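# Cap the two open markers with matching-colour caps

## Task

Put caps on the two paint markers that are uncapped. At the end all four markers must be standing in the stand, each with the cap of its own colour (yellow, red, blue, green) pressed on until it clicks.

## Robot and tools

ROBOT. Two arms, left_arm and right_arm. Each has six revolute joints and a two-finger gripper. In the scene frame the origin is at table height, midway between the nominal bases. +x points out over the table, +z points up, and left_arm sits on the +y side. Calibrated bases: left_arm at (+0.010, +0.289, 0) m and right_arm at (-0.012, -0.333, 0) m, both with almost no yaw. Each arm reports its hand pose (end_effector_position in metres, end_effector_quat_wxyz) in its own base frame. Fixed head cameras and the table use the scene frame. end_effector_position is the point between the finger pads, roughly 1 cm short of the fingertips. The fingers point along the gripper's +z and close along its y. Reported poses can be off by a few cm, more so at long reach.

ROW LAYOUT. A row has 14 numbers in [-1, 1]. The first 7 are left_arm: six joint values, then the gripper opening. The last 7 are right_arm in the same layout. Both arms are always present. Joint order within each arm: wrist pitch, wrist yaw, shoulder, wrist roll, waist, elbow. The joint values are offsets, not absolute angles. They count from the arm's Joint targets as they stood when the action (or move) began, not from the previous row. Scale for 1.0: waist and shoulder 2.811 rad, elbow 2.53, wrist pitch 2.575, wrist yaw 8.12, wrist roll 9.528. Repeating the same offset in a new action moves the joint further. The opening is absolute: +1 fully open, -1 closed. To leave a gripper unchanged, resend its current command; 0 means half-way, not 'no change'. To hold an arm still, send 0 for its joints. Joint ranges in rad: waist -2.880..2.880, shoulder 0.000..3.142, elbow 0.000..3.019, wrist pitch -1.693..1.571, wrist yaw -1.571..1.571, wrist roll -2.094..2.094. An action that would push a joint more than 0.084 rad beyond its range is rejected for both arms. The true joint ends may differ from these by up to 0.084 rad.

TOOLS.
execute_actions(actions, cameras): actions is a list of actions. Each action is a list of up to 15 rows, and each row runs for one 1/30 s step. If an action has fewer rows, its last row is held for the rest of its 15 steps. An empty list just reports the current state. cameras picks the images returned: omitted, null or ["all"] gives all of them, [] gives none.
move(target, speed, blend, opening_speed, blocking, cameras): target is a single 14-number row or a list of up to 15 rows. All rows are offsets from the same starting Joint targets. All joints move together along paths. speed is the top speed in rad/s of the joint with the farthest to go (0.01-12.57, default 0.5), given as one number or one per target. blend (rad) rounds off the intermediate targets. opening_speed (at least 0.2, in -1..1 scale per second) closes or opens the fingers gradually. blocking=false returns early while the move keeps going. The move does not avoid obstacles or the other arm. The result adds a 'move:' line: done, off_target (at rest but more than 0.035 rad from target), moving, held or fault, and possibly limits=held.
wait(seconds 0-10): lets the scene run; each arm holds its last command.
stop(): brakes a running move.
zoom_image(camera, region [x0,y0,x1,y1] in pixels, at most 504x504): a closer view of that camera's latest image.
read_manual(section): licence texts only.
finished_scene(scene=1): ends the scene, which is final.

CAMERAS. cam_head_left and cam_head_right are fixed head cameras, 896x504. cam_left_wrist and cam_right_wrist are fisheye cameras on the hands, 616x616. Wrist images can lag slightly while the arm moves.

RESULT LINES. Joint positions and Joint velocities give, per arm, the six joints in the order above (rad, rad/s), then the finger gap (m; 0.094 when fully open). 'within noise' means that arm is still. Joint targets is the base that your next offsets count from. Tool commands shows the current gripper commands. grip_measured is the finger opening on the command scale. It does not stop changing at contact, so it cannot confirm a grasp. grip_effort_nm is gripper motor effort; negative means closing. It is not a reliable measure of force. Joint torques include gravity and have offsets. 'joint sent to its limit' means a joint reached its end. 'joint command not followed' means the clearance check altered the targets. MOTOR HOT warns of overheating. OVER-TEMPERATURE FAULT means that arm has gone limp for 30-60 s or more.

MOTION NOTES. Joint speed is capped, so large offsets can need several actions. Very small offsets may not start the joint moving. If a target would put the gripper more than 110 mm from where it is now, that arm's targets are scaled back. A move left unfinished at the end of an action must be commanded again.

CAUTIONS. Do not let the two arms hit, press on or grip each other; this can end the scene as a failure. Keep every marker and cap on the table. Nothing may fall off or be left off it. Avoid fast impacts, hard pushes and letting go of moving parts. Close slowly on small or round items. To release an item, command an opening well above grip_measured. If an arm is pressing against something, or has been dragged along, command its targets back past its measured positions. Holding loads, keeping an arm stretched out or pushing against something unreachable heats the motors. Loose objects may occasionally be nudged by outside pushes.

Each tool is called after "Request:" as name(argument=value, ...), one argument or row to a line, values as JSON.

## Session

Request:
execute_actions(
  actions=[],
)

Scene clock: 0.00 s.
left_arm: end_effector_position=(+0.4018, +0.1616, +0.1800) grip_measured=+1.000 grip_effort_nm=n/a end_effector_quat_wxyz=(+0.638, -0.190, +0.685, -0.294) | right_arm: end_effector_position=(+0.8477, -0.2226, +0.2072) grip_measured=+1.000 grip_effort_nm=n/a end_effector_quat_wxyz=(+0.612, +0.283, +0.605, -0.424)
Joint names: [wrist pitch, wrist yaw, shoulder, wrist roll, waist, elbow]
Joint positions: left_arm=[1.032 0.846 1.429 -0.69 0.685 0.378 0.094] | right_arm=[0.622 0.938 2.398 -0.318 -0.097 1.96 0.094]
Joint velocities: within noise
Joint torques (N m): no reading
Heat: left arm: hottest waist 22 °C; right arm: hottest gripper 25 °C.
Joint targets: left_arm=[1.039 0.846 1.424 -0.689 0.685 0.397] | right_arm=[0.624 0.938 2.413 -0.318 -0.097 1.979]
Tool commands: left_gripper/opening=+1.0 right_gripper/opening=+1.0

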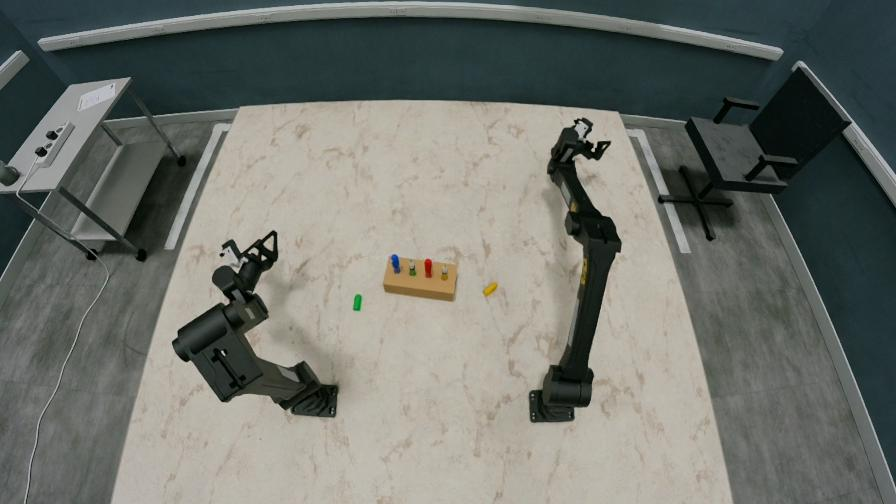

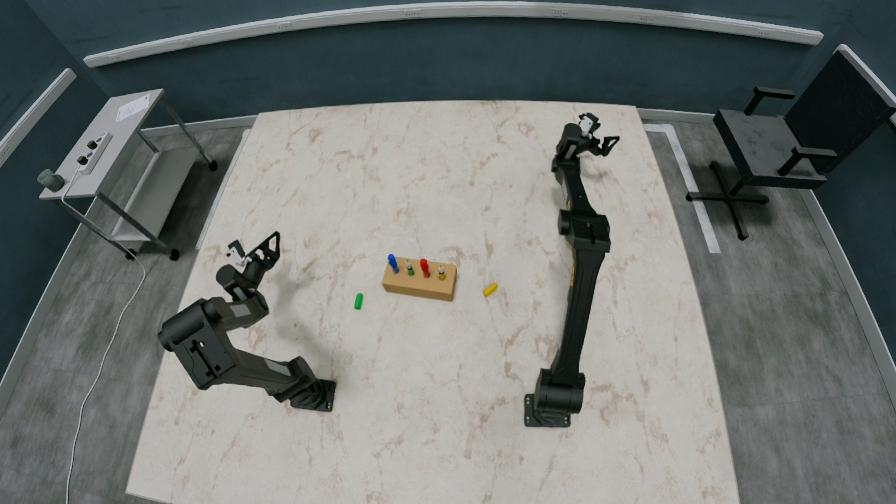

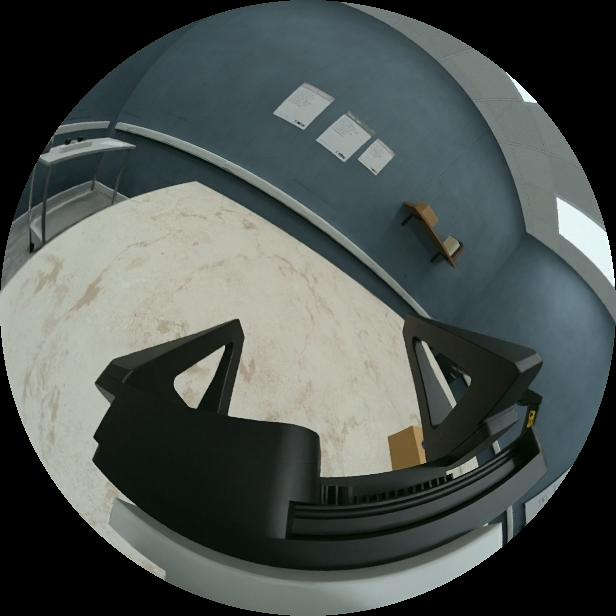

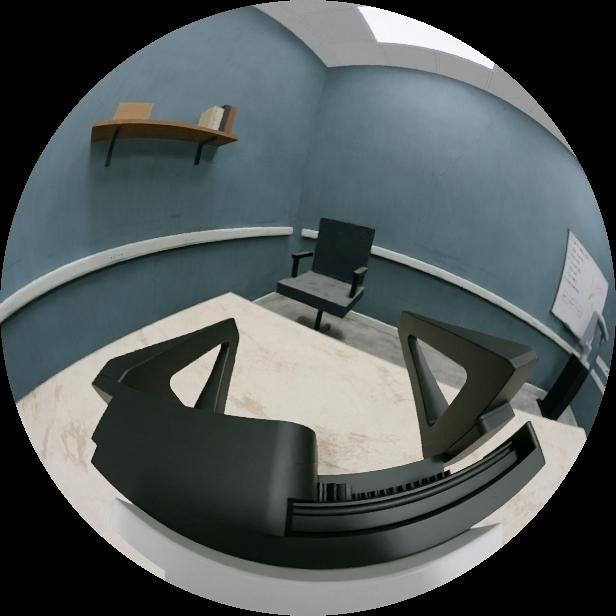

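Request:
zoom_image(
  camera="cam_head_left",
  region=[340, 230, 520, 330],
)

Request:
zoom_image(
  camera="cam_head_right",
  region=[340, 230, 520, 330],
)

Scaled by 2.800 from the camera's 896x504 image, which has a finer 1280x720 frame.

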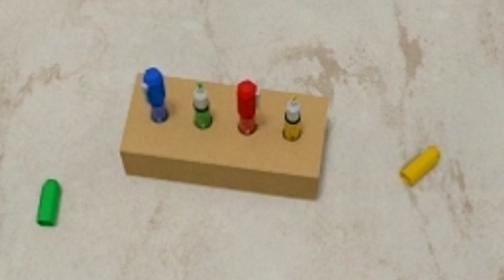

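Scaled by 2.800 from the camera's 896x504 image, which has a finer 1280x720 frame.

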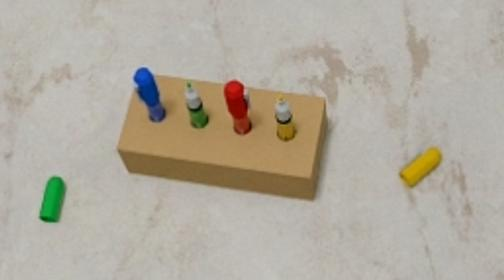

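Request:
move(
  target=[-0.8673, -0.1042, -0.0882, 0.0380, -0.3538, 0.1592, 1, -0.6963, -0.1155, -0.3631, 0.1589, 0.1825, -0.3908, 1],
  speed=1.2,
)

Scene clock: 8.20 s.
left_arm: end_effector_position=(+0.2645, -0.0817, +0.1005) grip_measured=+1.000 grip_effort_nm=-0.007 end_effector_quat_wxyz=(-0.025, -0.020, +0.999, +0.006) | right_arm: end_effector_position=(+0.3480, +0.1492, +0.1197) grip_measured=+1.000 grip_effort_nm=-0.027 end_effector_quat_wxyz=(+0.004, +0.380, +0.925, +0.001)
Joint names: [wrist pitch, wrist yaw, shoulder, wrist roll, waist, elbow]
Joint positions: left_arm=[-1.186 0.003 1.187 -0.337 -0.296 0.752 0.094] | right_arm=[-1.16 0.004 1.402 1.187 0.408 1 0.094]
Joint velocities: within noise
Joint torques (N m): left_arm=[0.05 -0.13 -6.77 0.03 -0.5 11.15] | right_arm=[0.38 -0.11 -13.8 0.05 2.78 6]
Heat: left arm: hottest waist 22 °C; right arm: hottest shoulder 25 °C.
Joint targets: left_arm=[-1.194 0.000 1.176 -0.327 -0.309 0.800] | right_arm=[-1.169 0.000 1.392 1.196 0.416 0.991]
move: off_target (left_arm); left_arm: the elbow is farthest, 0.048 rad from its target
camera_calibration:
cam_left_wrist: T_world_to_cam=[[-0.0361698, -0.996568, -0.0744633, -0.0561689], [-0.842556, -0.00965818, 0.538522, 0.183332], [-0.537393, 0.0822178, -0.839315, 0.334818], [0, 0, 0, 1]] pos_world=[0.332365, -0.0817334, 0.178107]
cam_right_wrist: T_world_to_cam=[[-0.744238, -0.666495, -0.0435298, 0.367428], [-0.593793, 0.630399, 0.500006, 0.0673006], [-0.30581, 0.397971, -0.864927, 0.247909], [0, 0, 0, 1]] pos_world=[0.38923, 0.103802, 0.196767]

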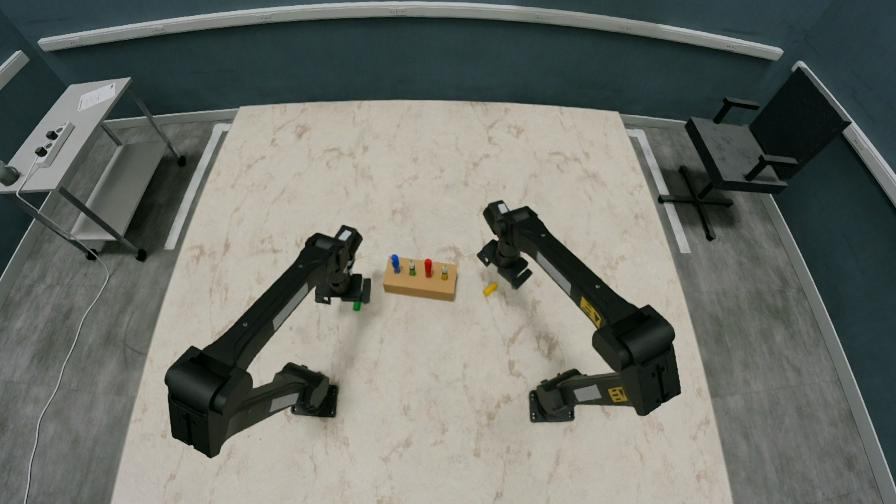

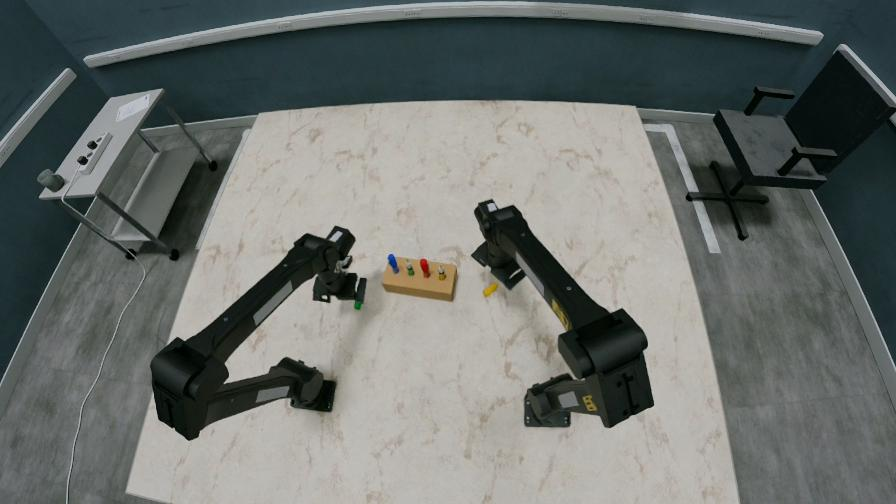

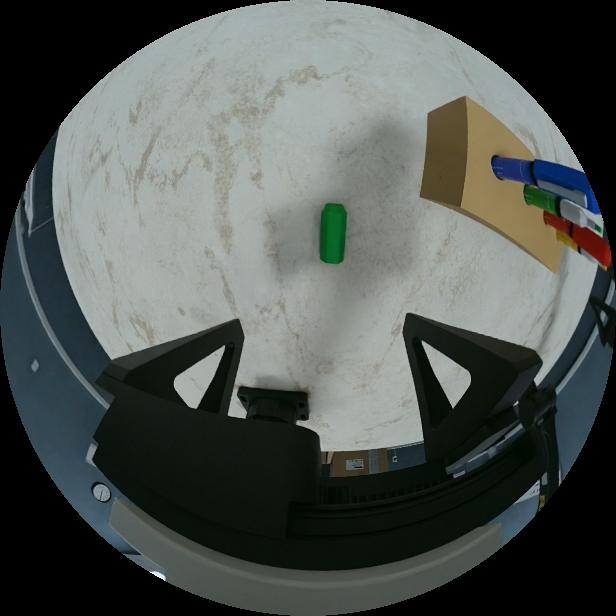

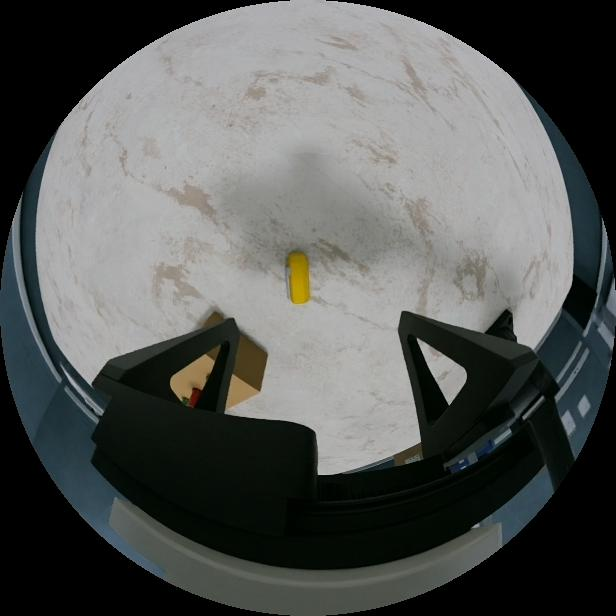

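Request:
zoom_image(
  camera="cam_left_wrist",
  region=[220, 160, 440, 380],
)

Request:
zoom_image(
  camera="cam_right_wrist",
  region=[200, 180, 420, 400],
)

Scaled by 2.291 from the camera's 616x616 image, which has a finer 880x880 frame.

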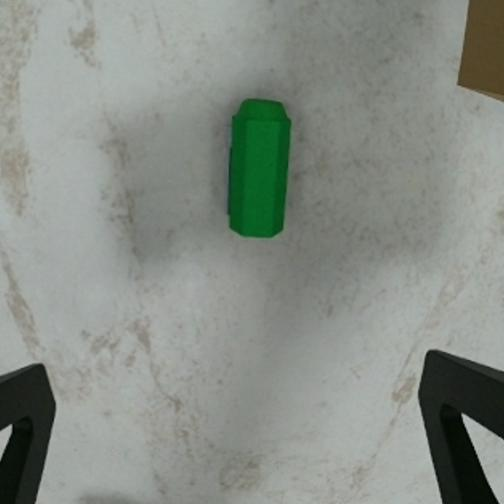

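Scaled by 2.291 from the camera's 616x616 image, which has a finer 880x880 frame.

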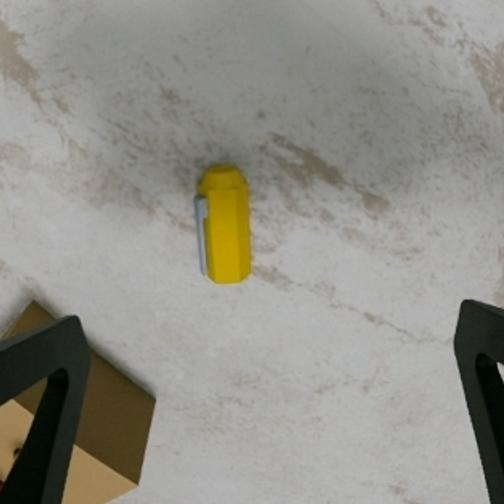

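Request:
zoom_image(
  camera="cam_left_wrist",
  region=[470, 120, 616, 300],
)

Request:
zoom_image(
  camera="cam_left_wrist",
  region=[300, 190, 370, 275],
)

Request:
zoom_image(
  camera="cam_right_wrist",
  region=[265, 240, 335, 315],
)

Scaled by 2.800 from the camera's 616x616 image, which has a finer 880x880 frame.

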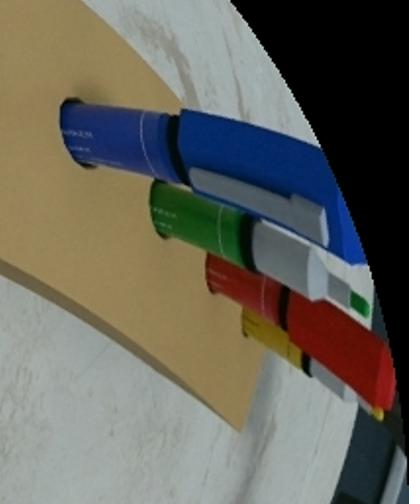

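Scaled by 5.929 from the camera's 616x616 image, which has a finer 880x880 frame.

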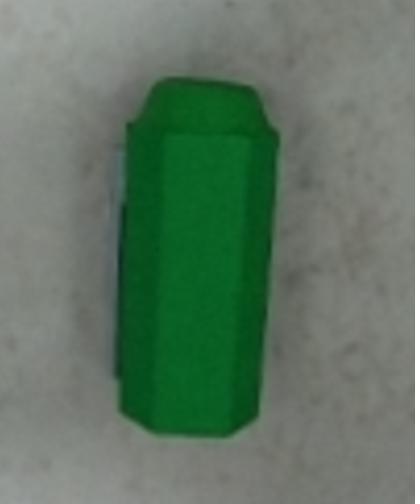

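Scaled by 6.720 from the camera's 616x616 image, which has a finer 880x880 frame.

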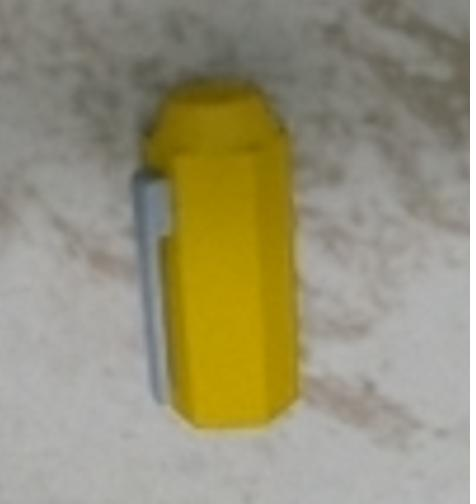

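Request:
move(
  target=[0.0874, 0, 0.0532, 0.0107, 0.0052, -0.0209, 1, 0.0738, 0, 0.0450, 0.00543, 0.01555, -0.02846, 1],
  speed=0.5,
)

Scene clock: 11.17 s.
left_arm: end_effector_position=(+0.3022, -0.0932, +0.0580) grip_measured=+1.000 grip_effort_nm=-0.007 end_effector_quat_wxyz=(+0.004, +0.030, +1.000, -0.002) | right_arm: end_effector_position=(+0.3462, +0.1665, +0.0583) grip_measured=+1.000 grip_effort_nm=-0.027 end_effector_quat_wxyz=(+0.003, +0.384, +0.923, +0.000)
Joint names: [wrist pitch, wrist yaw, shoulder, wrist roll, waist, elbow]
Joint positions: left_arm=[-0.979 0.003 1.325 -0.235 -0.296 0.741 0.094] | right_arm=[-0.988 0.003 1.502 1.239 0.451 0.923 0.094]
Joint velocities: within noise
Joint torques (N m): left_arm=[0.76 -0.12 -7.41 0.03 0.67 7.28] | right_arm=[1.01 -0.09 -12.04 0.07 2.84 5.65]
Heat: left arm: hottest waist 22 °C; right arm: hottest shoulder 25 °C.
Joint targets: left_arm=[-0.969 0.000 1.325 -0.225 -0.295 0.747] | right_arm=[-0.979 0.000 1.519 1.248 0.459 0.919]
move: done
camera_calibration:
cam_left_wrist: T_world_to_cam=[[-0.133254, -0.98926, -0.0600639, -0.040218], [-0.867315, 0.0870721, 0.490085, 0.257165], [-0.479592, 0.1174, -0.869603, 0.307943], [0, 0, 0, 1]] pos_world=[0.36537, -0.0983305, 0.13934]
cam_right_wrist: T_world_to_cam=[[-0.750169, -0.66002, -0.0402568, 0.375663], [-0.586468, 0.635977, 0.501586, 0.0824126], [-0.305454, 0.399883, -0.864171, 0.186866], [0, 0, 0, 1]] pos_world=[0.387222, 0.120808, 0.13527]

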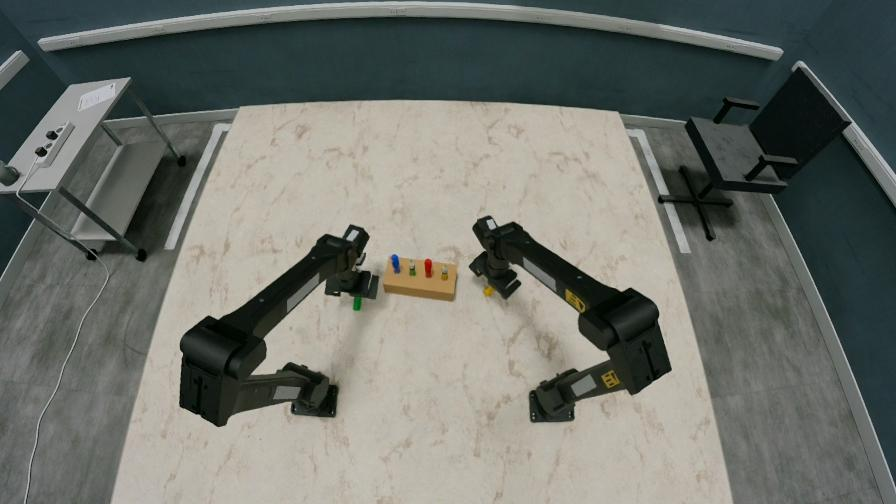

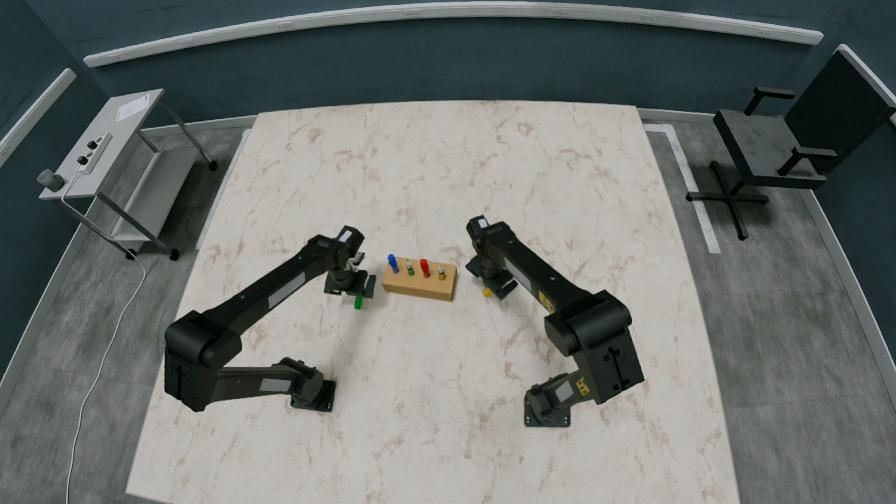

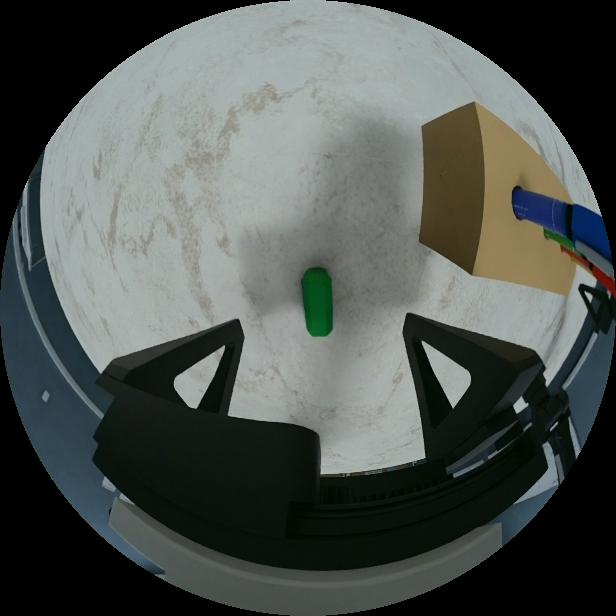

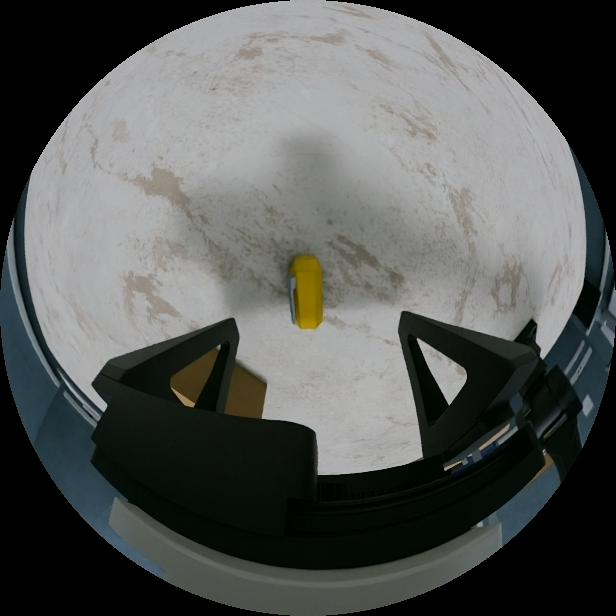

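Request:
zoom_image(
  camera="cam_left_wrist",
  region=[230, 230, 420, 420],
)

Request:
zoom_image(
  camera="cam_right_wrist",
  region=[220, 220, 410, 410],
)

Scaled by 2.653 from the camera's 616x616 image, which has a finer 880x880 frame.

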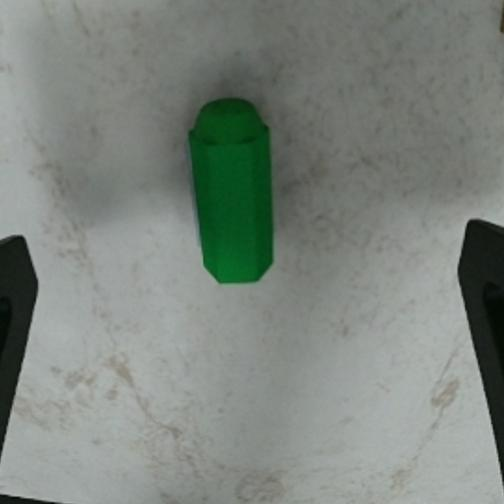

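Scaled by 2.653 from the camera's 616x616 image, which has a finer 880x880 frame.

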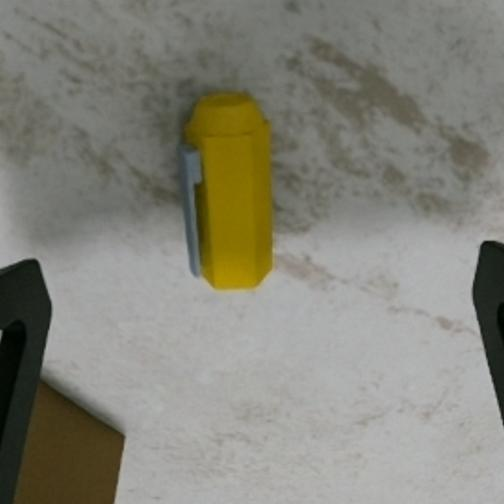

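Request:
move(
  target=[0.0266, 0, 0.0149, 0.00132, 0.00413, -0.0136, 0.2, 0.0239, 0, 0.01846, -0.0004, -0.0014, -0.0053, 0.2],
  speed=0.3,
  cameras=["cam_left_wrist", "cam_right_wrist"],
)

Scene clock: 13.50 s.
left_arm: end_effector_position=(+0.2999, -0.0925, +0.0360) grip_measured=+0.203 grip_effort_nm=-0.144 end_effector_quat_wxyz=(+0.001, +0.037, +0.999, -0.002) | right_arm: end_effector_position=(+0.3518, +0.1692, +0.0383) grip_measured=+0.203 grip_effort_nm=-0.173 end_effector_quat_wxyz=(+0.004, +0.384, +0.923, +0.002)
Joint names: [wrist pitch, wrist yaw, shoulder, wrist roll, waist, elbow]
Joint positions: left_arm=[-0.911 0.003 1.364 -0.222 -0.296 0.707 0.057] | right_arm=[-0.927 0.003 1.547 1.24 0.451 0.912 0.057]
Joint velocities: within noise
Joint torques (N m): left_arm=[0.75 -0.12 -7.3 0.03 1.61 6.89] | right_arm=[0.91 -0.09 -11.99 0.01 2.43 5.27]
Heat: left arm: hottest waist 22 °C; right arm: hottest shoulder 25 °C.
Joint targets: left_arm=[-0.901 0.000 1.367 -0.213 -0.283 0.712] | right_arm=[-0.917 0.000 1.571 1.244 0.456 0.905]
move: done
camera_calibration:
cam_left_wrist: T_world_to_cam=[[-0.1464, -0.98735, -0.0608765, -0.0370786], [-0.863832, 0.0976129, 0.494232, 0.265741], [-0.482038, 0.124943, -0.867196, 0.288898], [0, 0, 0, 1]] pos_world=[0.363387, -0.098645, 0.116937]
cam_right_wrist: T_world_to_cam=[[-0.750262, -0.659584, -0.0453382, 0.381003], [-0.58857, 0.635101, 0.500232, 0.0949504], [-0.30115, 0.40199, -0.864704, 0.168369], [0, 0, 0, 1]] pos_world=[0.392442, 0.123318, 0.115367]
Images, in order (width x height): cam_left_wrist 616x616, cam_right_wrist 616x616.

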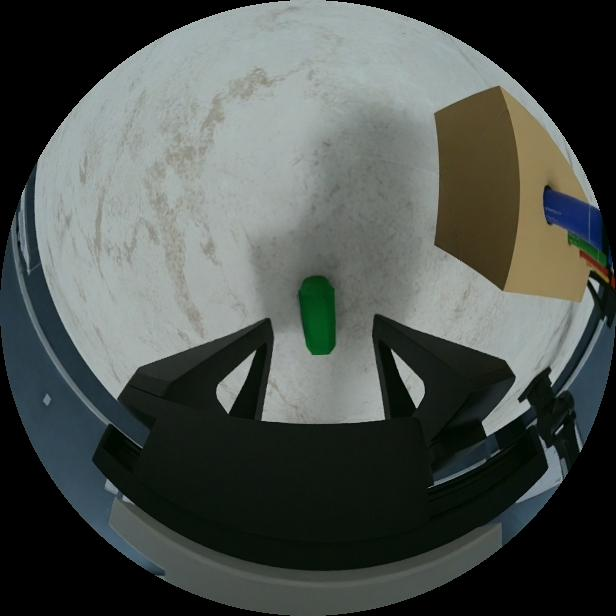

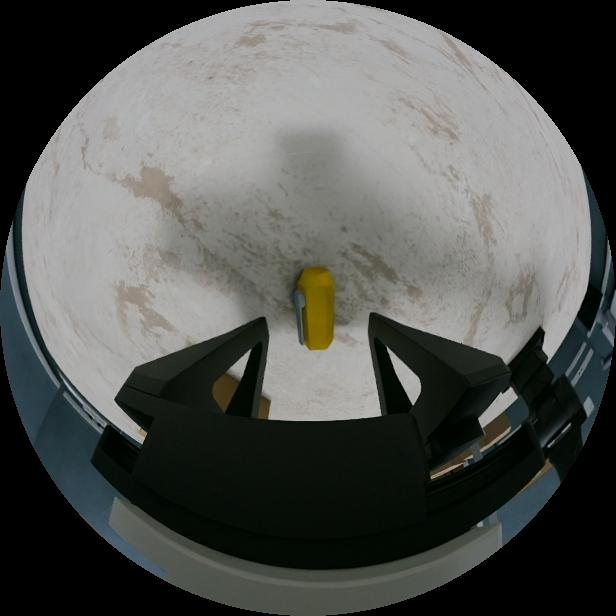

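Request:
zoom_image(
  camera="cam_left_wrist",
  region=[250, 260, 400, 410],
)

Request:
zoom_image(
  camera="cam_right_wrist",
  region=[240, 250, 390, 400],
)

Scaled by 3.360 from the camera's 616x616 image, which has a finer 880x880 frame.

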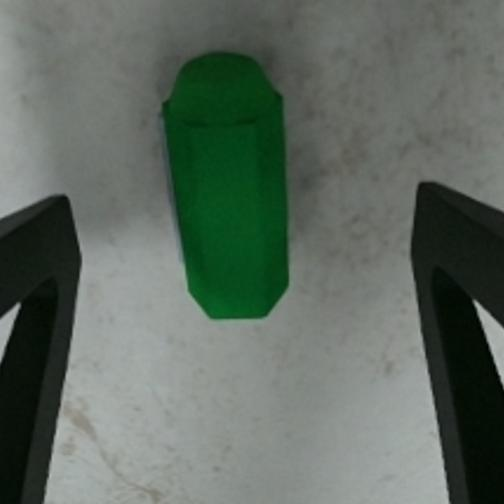

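Scaled by 3.360 from the camera's 616x616 image, which has a finer 880x880 frame.

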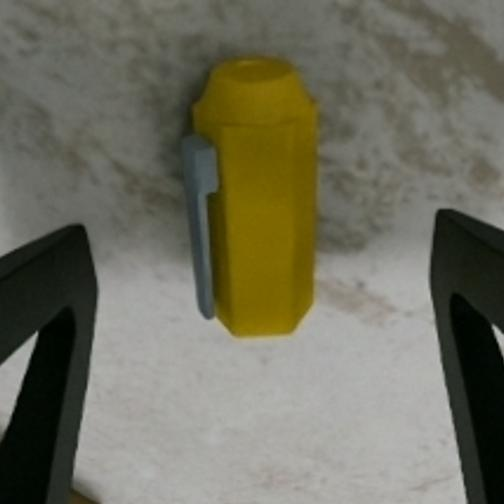

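Request:
move(
  target=[0.0281, 0, 0.0168, -0.0027, 0.0039, -0.01146, 0.2, 0.0239, 0, 0.0165, 0, 0, -0.00905, 0.2],
  speed=0.1,
  cameras=["cam_left_wrist", "cam_right_wrist"],
)

Scene clock: 15.33 s.
left_arm: end_effector_position=(+0.3003, -0.0897, +0.0147) grip_measured=+0.203 grip_effort_nm=-0.139 end_effector_quat_wxyz=(+0.001, +0.029, +1.000, -0.002) | right_arm: end_effector_position=(+0.3530, +0.1699, +0.0187) grip_measured=+0.203 grip_effort_nm=-0.168 end_effector_quat_wxyz=(+0.005, +0.384, +0.923, +0.003)
Joint names: [wrist pitch, wrist yaw, shoulder, wrist roll, waist, elbow]
Joint positions: left_arm=[-0.838 0.003 1.41 -0.228 -0.287 0.68 0.057] | right_arm=[-0.869 0.003 1.585 1.24 0.451 0.893 0.057]
Joint velocities: within noise
Joint torques (N m): left_arm=[0.77 -0.12 -7.41 -0.14 1.73 6.38] | right_arm=[1.13 -0.09 -11.4 0.01 2.43 4.77]
Heat: left arm: hottest waist 22 °C; right arm: hottest shoulder 25 °C.
Joint targets: left_arm=[-0.828 0.000 1.415 -0.238 -0.272 0.683] | right_arm=[-0.856 0.000 1.617 1.244 0.456 0.882]
move: done
camera_calibration:
cam_left_wrist: T_world_to_cam=[[-0.131322, -0.989468, -0.0608861, -0.0402097], [-0.86505, 0.0843785, 0.494538, 0.275558], [-0.484192, 0.117613, -0.867021, 0.270303], [0, 0, 0, 1]] pos_world=[0.363969, -0.0948286, 0.0956364]
cam_right_wrist: T_world_to_cam=[[-0.75017, -0.6596, -0.0466132, 0.381429], [-0.589091, 0.63463, 0.500216, 0.105286], [-0.30036, 0.402706, -0.864645, 0.151105], [0, 0, 0, 1]] pos_world=[0.393546, 0.123921, 0.0957662]
Images, in order (width x height): cam_left_wrist 616x616, cam_right_wrist 616x616.

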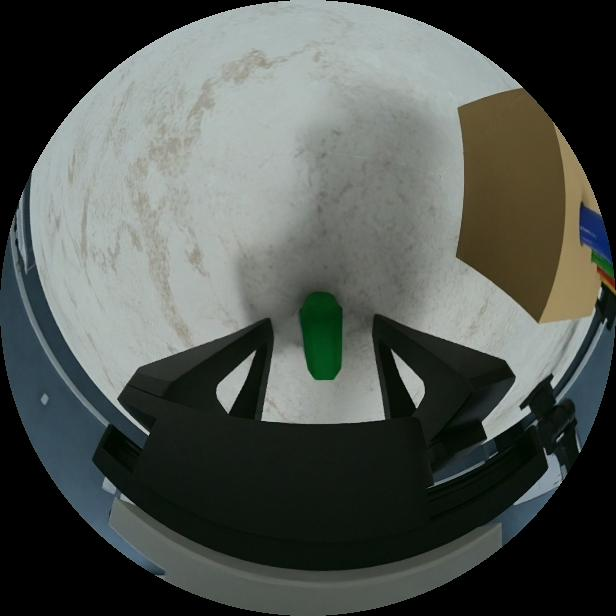

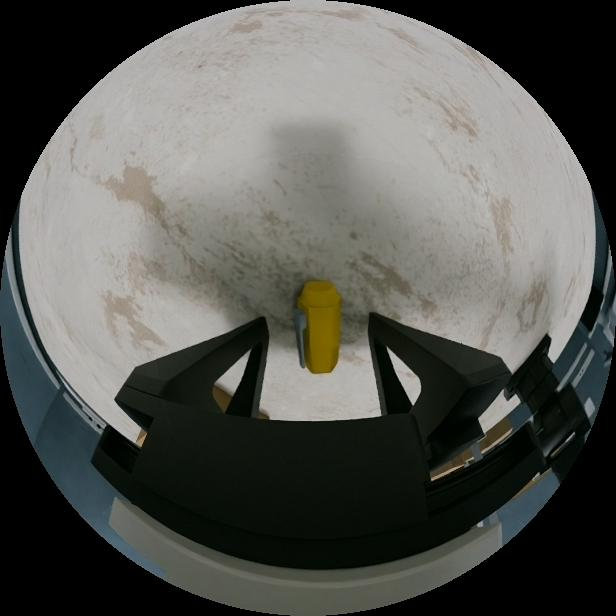

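Request:
zoom_image(
  camera="cam_left_wrist",
  region=[250, 270, 400, 420],
)

Request:
zoom_image(
  camera="cam_right_wrist",
  region=[240, 260, 390, 410],
)

Scaled by 3.360 from the camera's 616x616 image, which has a finer 880x880 frame.

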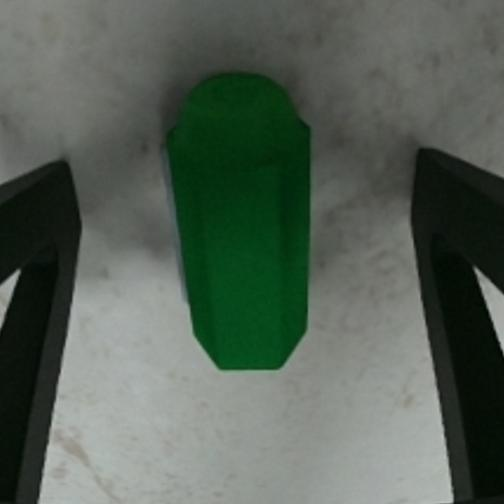

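Scaled by 3.360 from the camera's 616x616 image, which has a finer 880x880 frame.

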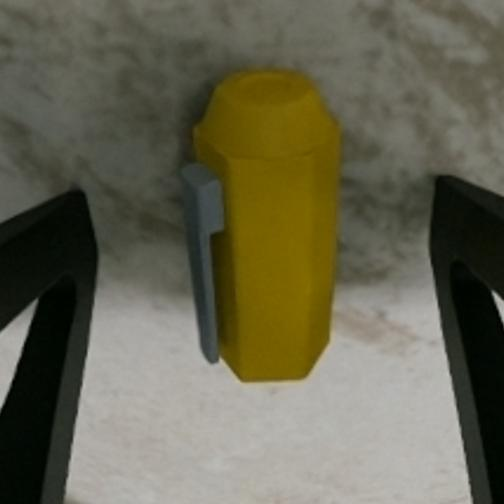

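Request:
move(
  target=[0, 0, 0, 0, 0, 0, 0.2, 0.005, 0, 0.0064, 0, 0, 0, 0.2],
  speed=0.1,
  cameras=["cam_right_wrist"],
)

Scene clock: 16.37 s.
left_arm: end_effector_position=(+0.3004, -0.0897, +0.0147) grip_measured=+0.203 grip_effort_nm=-0.139 end_effector_quat_wxyz=(+0.001, +0.029, +1.000, -0.002) | right_arm: end_effector_position=(+0.3551, +0.1709, +0.0180) grip_measured=+0.203 grip_effort_nm=-0.159 end_effector_quat_wxyz=(+0.007, +0.384, +0.923, +0.006)
Joint names: [wrist pitch, wrist yaw, shoulder, wrist roll, waist, elbow]
Joint positions: left_arm=[-0.838 0.003 1.41 -0.229 -0.287 0.68 0.057] | right_arm=[-0.858 0.003 1.587 1.24 0.451 0.893 0.056]
Joint velocities: within noise
Joint torques (N m): left_arm=[0.75 -0.12 -7.41 -0.13 1.73 6.39] | right_arm=[1.28 -0.09 -10.05 0.01 2.43 4.75]
Heat: left arm: hottest waist 22 °C; right arm: hottest shoulder 25 °C.
Joint targets: left_arm=[-0.828 0.000 1.415 -0.238 -0.272 0.683] | right_arm=[-0.843 0.000 1.635 1.244 0.456 0.882]
move: off_target (right_arm); right_arm: the shoulder is farthest, 0.048 rad from its target
camera_calibration:
cam_right_wrist: T_world_to_cam=[[-0.749816, -0.659351, -0.0550701, 0.383797], [-0.592977, 0.63274, 0.498015, 0.108013], [-0.293521, 0.406075, -0.865418, 0.147695], [0, 0, 0, 1]] pos_world=[0.395178, 0.124738, 0.0951613]
Images, in order (width x height): cam_right_wrist 616x616.

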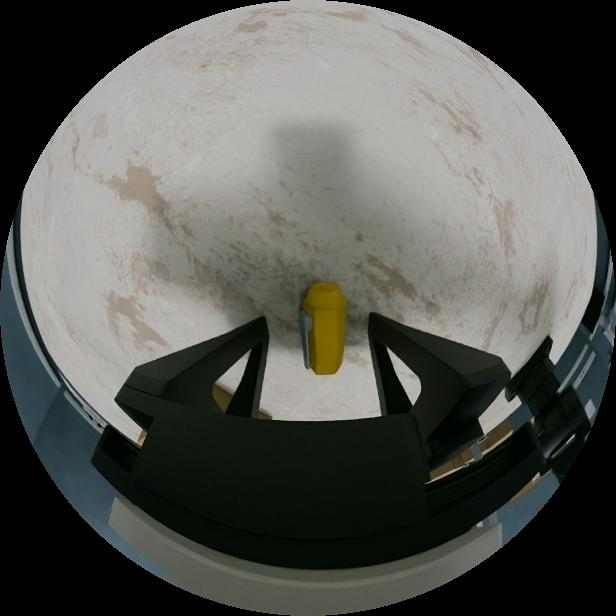

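Request:
move(
  target=[0, 0, 0, 0, 0, 0, 0.2, 0, 0, 0, 0, 0, -0.0055, 0.2],
  speed=0.1,
  cameras=["cam_right_wrist"],
)

Scene clock: 18.13 s.
left_arm: end_effector_position=(+0.3004, -0.0897, +0.0147) grip_measured=+0.203 grip_effort_nm=-0.144 end_effector_quat_wxyz=(+0.001, +0.029, +1.000, -0.002) | right_arm: end_effector_position=(+0.3547, +0.1708, +0.0176) grip_measured=+0.203 grip_effort_nm=-0.159 end_effector_quat_wxyz=(+0.007, +0.384, +0.923, +0.006)
Joint names: [wrist pitch, wrist yaw, shoulder, wrist roll, waist, elbow]
Joint positions: left_arm=[-0.838 0.003 1.41 -0.229 -0.287 0.68 0.057] | right_arm=[-0.857 0.003 1.587 1.24 0.451 0.891 0.056]
Joint velocities: within noise
Joint torques (N m): left_arm=[0.76 -0.12 -7.41 -0.13 1.73 6.39] | right_arm=[1.18 -0.08 -9.93 0.01 2.49 3.93]
Heat: left arm: hottest waist 22 °C; right arm: hottest shoulder 25 °C.
Joint targets: left_arm=[-0.828 0.000 1.415 -0.239 -0.272 0.683] | right_arm=[-0.843 0.000 1.635 1.244 0.456 0.869]
move: off_target (right_arm); right_arm: the shoulder is farthest, 0.048 rad from its target
camera_calibration:
cam_right_wrist: T_world_to_cam=[[-0.749815, -0.659372, -0.0548298, 0.383247], [-0.592765, 0.632626, 0.498411, 0.107934], [-0.293952, 0.406217, -0.865205, 0.147415], [0, 0, 0, 1]] pos_world=[0.394676, 0.124538, 0.0947619]
Images, in order (width x height): cam_right_wrist 616x616.

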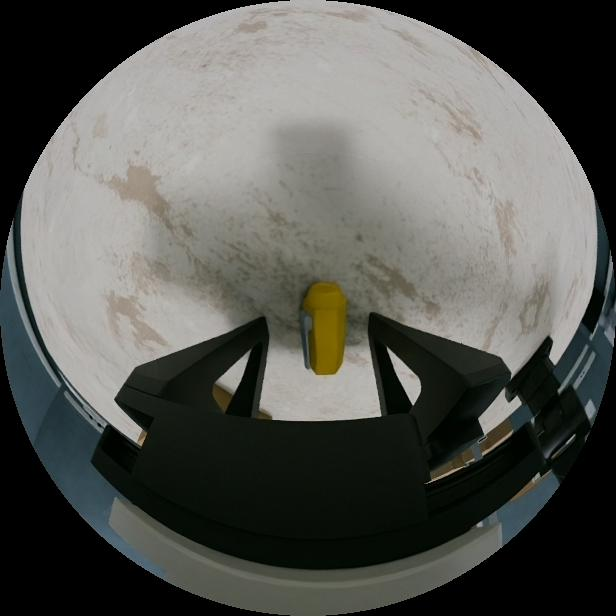

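Request:
zoom_image(
  camera="cam_right_wrist",
  region=[230, 280, 400, 450],
)

Request:
zoom_image(
  camera="cam_right_wrist",
  region=[240, 290, 300, 350],
)

Scaled by 2.965 from the camera's 616x616 image, which has a finer 880x880 frame.

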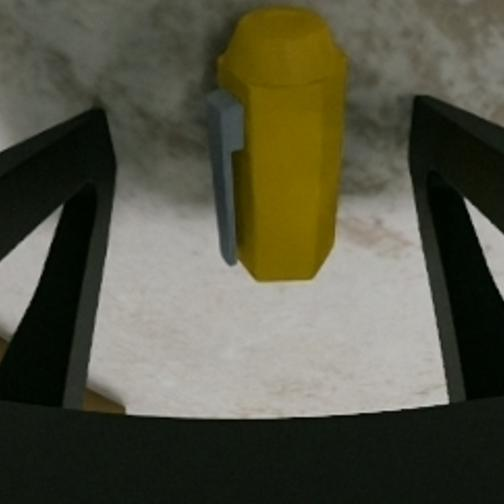

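Scaled by 8.400 from the camera's 616x616 image, which has a finer 880x880 frame.

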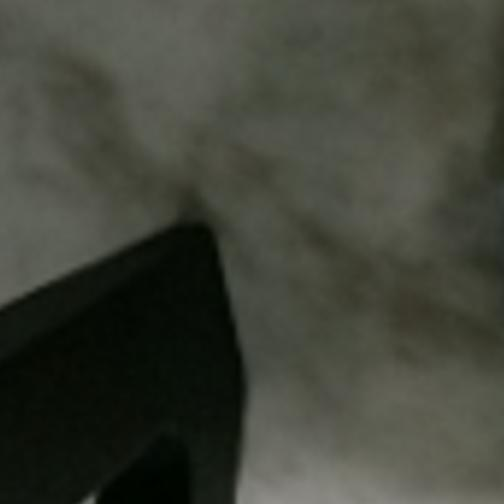

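Request:
move(
  target=[0, 0, 0, 0, 0, 0, -0.75, 0, 0, -0.0096, 0, 0, 0.0071, -0.75],
  speed=0.1,
  opening_speed=0.5,
  cameras=["cam_left_wrist", "cam_right_wrist"],
)

Scene clock: 21.10 s.
left_arm: end_effector_position=(+0.3004, -0.0897, +0.0147) grip_measured=-0.560 grip_effort_nm=-1.013 end_effector_quat_wxyz=(+0.001, +0.029, +1.000, -0.002) | right_arm: end_effector_position=(+0.3568, +0.1725, +0.0175) grip_measured=-0.574 grip_effort_nm=-1.043 end_effector_quat_wxyz=(+0.009, +0.384, +0.923, +0.012)
Joint names: [wrist pitch, wrist yaw, shoulder, wrist roll, waist, elbow]
Joint positions: left_arm=[-0.838 0.003 1.41 -0.229 -0.287 0.68 0.021] | right_arm=[-0.845 -0.001 1.587 1.24 0.451 0.891 0.02]
Joint velocities: within noise
Joint torques (N m): left_arm=[0.75 -0.12 -7.36 -0.13 1.73 6.39] | right_arm=[0.79 0.1 -12.57 0.01 2.43 5.16]
Heat: left arm: hottest waist 22 °C; right arm: hottest shoulder 25 °C.
Joint targets: left_arm=[-0.828 0.000 1.415 -0.238 -0.272 0.683] | right_arm=[-0.843 0.000 1.608 1.244 0.456 0.886]
move: done
camera_calibration:
cam_left_wrist: T_world_to_cam=[[-0.130537, -0.989578, -0.060789, -0.0404025], [-0.865287, 0.0837816, 0.494225, 0.275694], [-0.483981, 0.117115, -0.867206, 0.270233], [0, 0, 0, 1]] pos_world=[0.364068, -0.0947277, 0.0956366]
cam_right_wrist: T_world_to_cam=[[-0.74925, -0.658943, -0.0664686, 0.385957], [-0.596956, 0.628467, 0.498671, 0.110385], [-0.286823, 0.413308, -0.864239, 0.143424], [0, 0, 0, 1]] pos_world=[0.396211, 0.125672, 0.0945606]
Images, in order (width x height): cam_left_wrist 616x616, cam_right_wrist 616x616.

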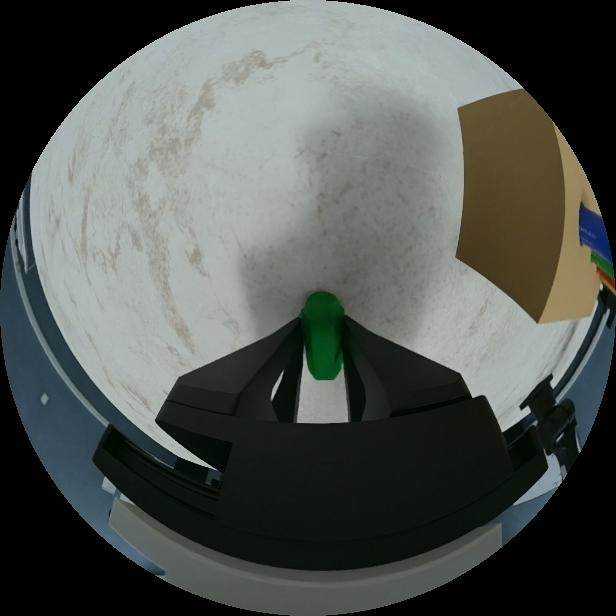

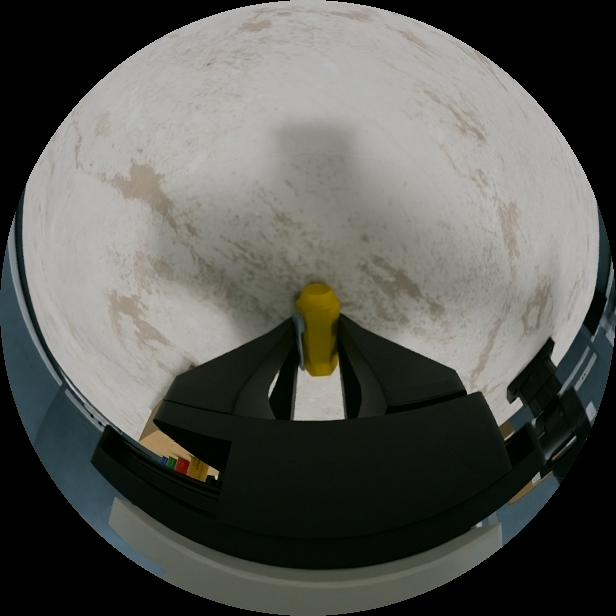

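Request:
zoom_image(
  camera="cam_left_wrist",
  region=[260, 270, 390, 400],
)

Request:
zoom_image(
  camera="cam_right_wrist",
  region=[255, 265, 385, 395],
)

Scaled by 3.877 from the camera's 616x616 image, which has a finer 880x880 frame.

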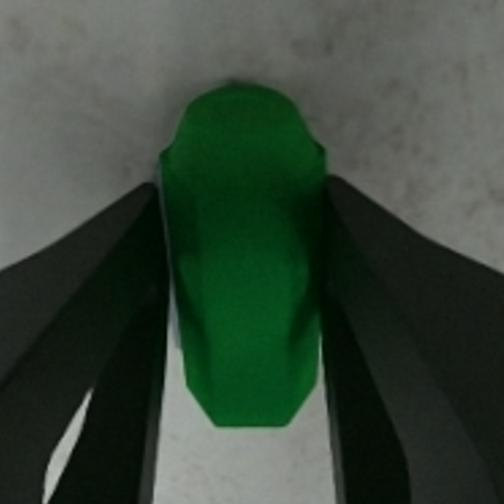

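Scaled by 3.877 from the camera's 616x616 image, which has a finer 880x880 frame.

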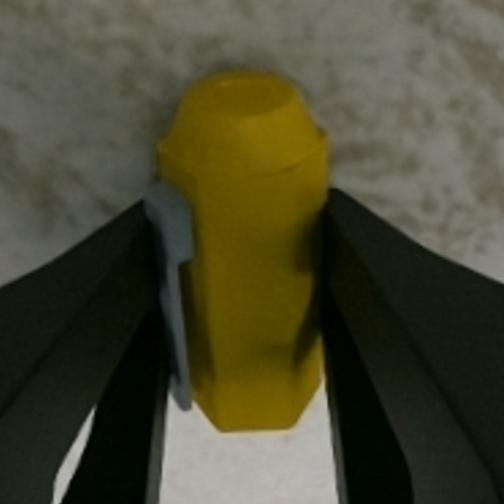

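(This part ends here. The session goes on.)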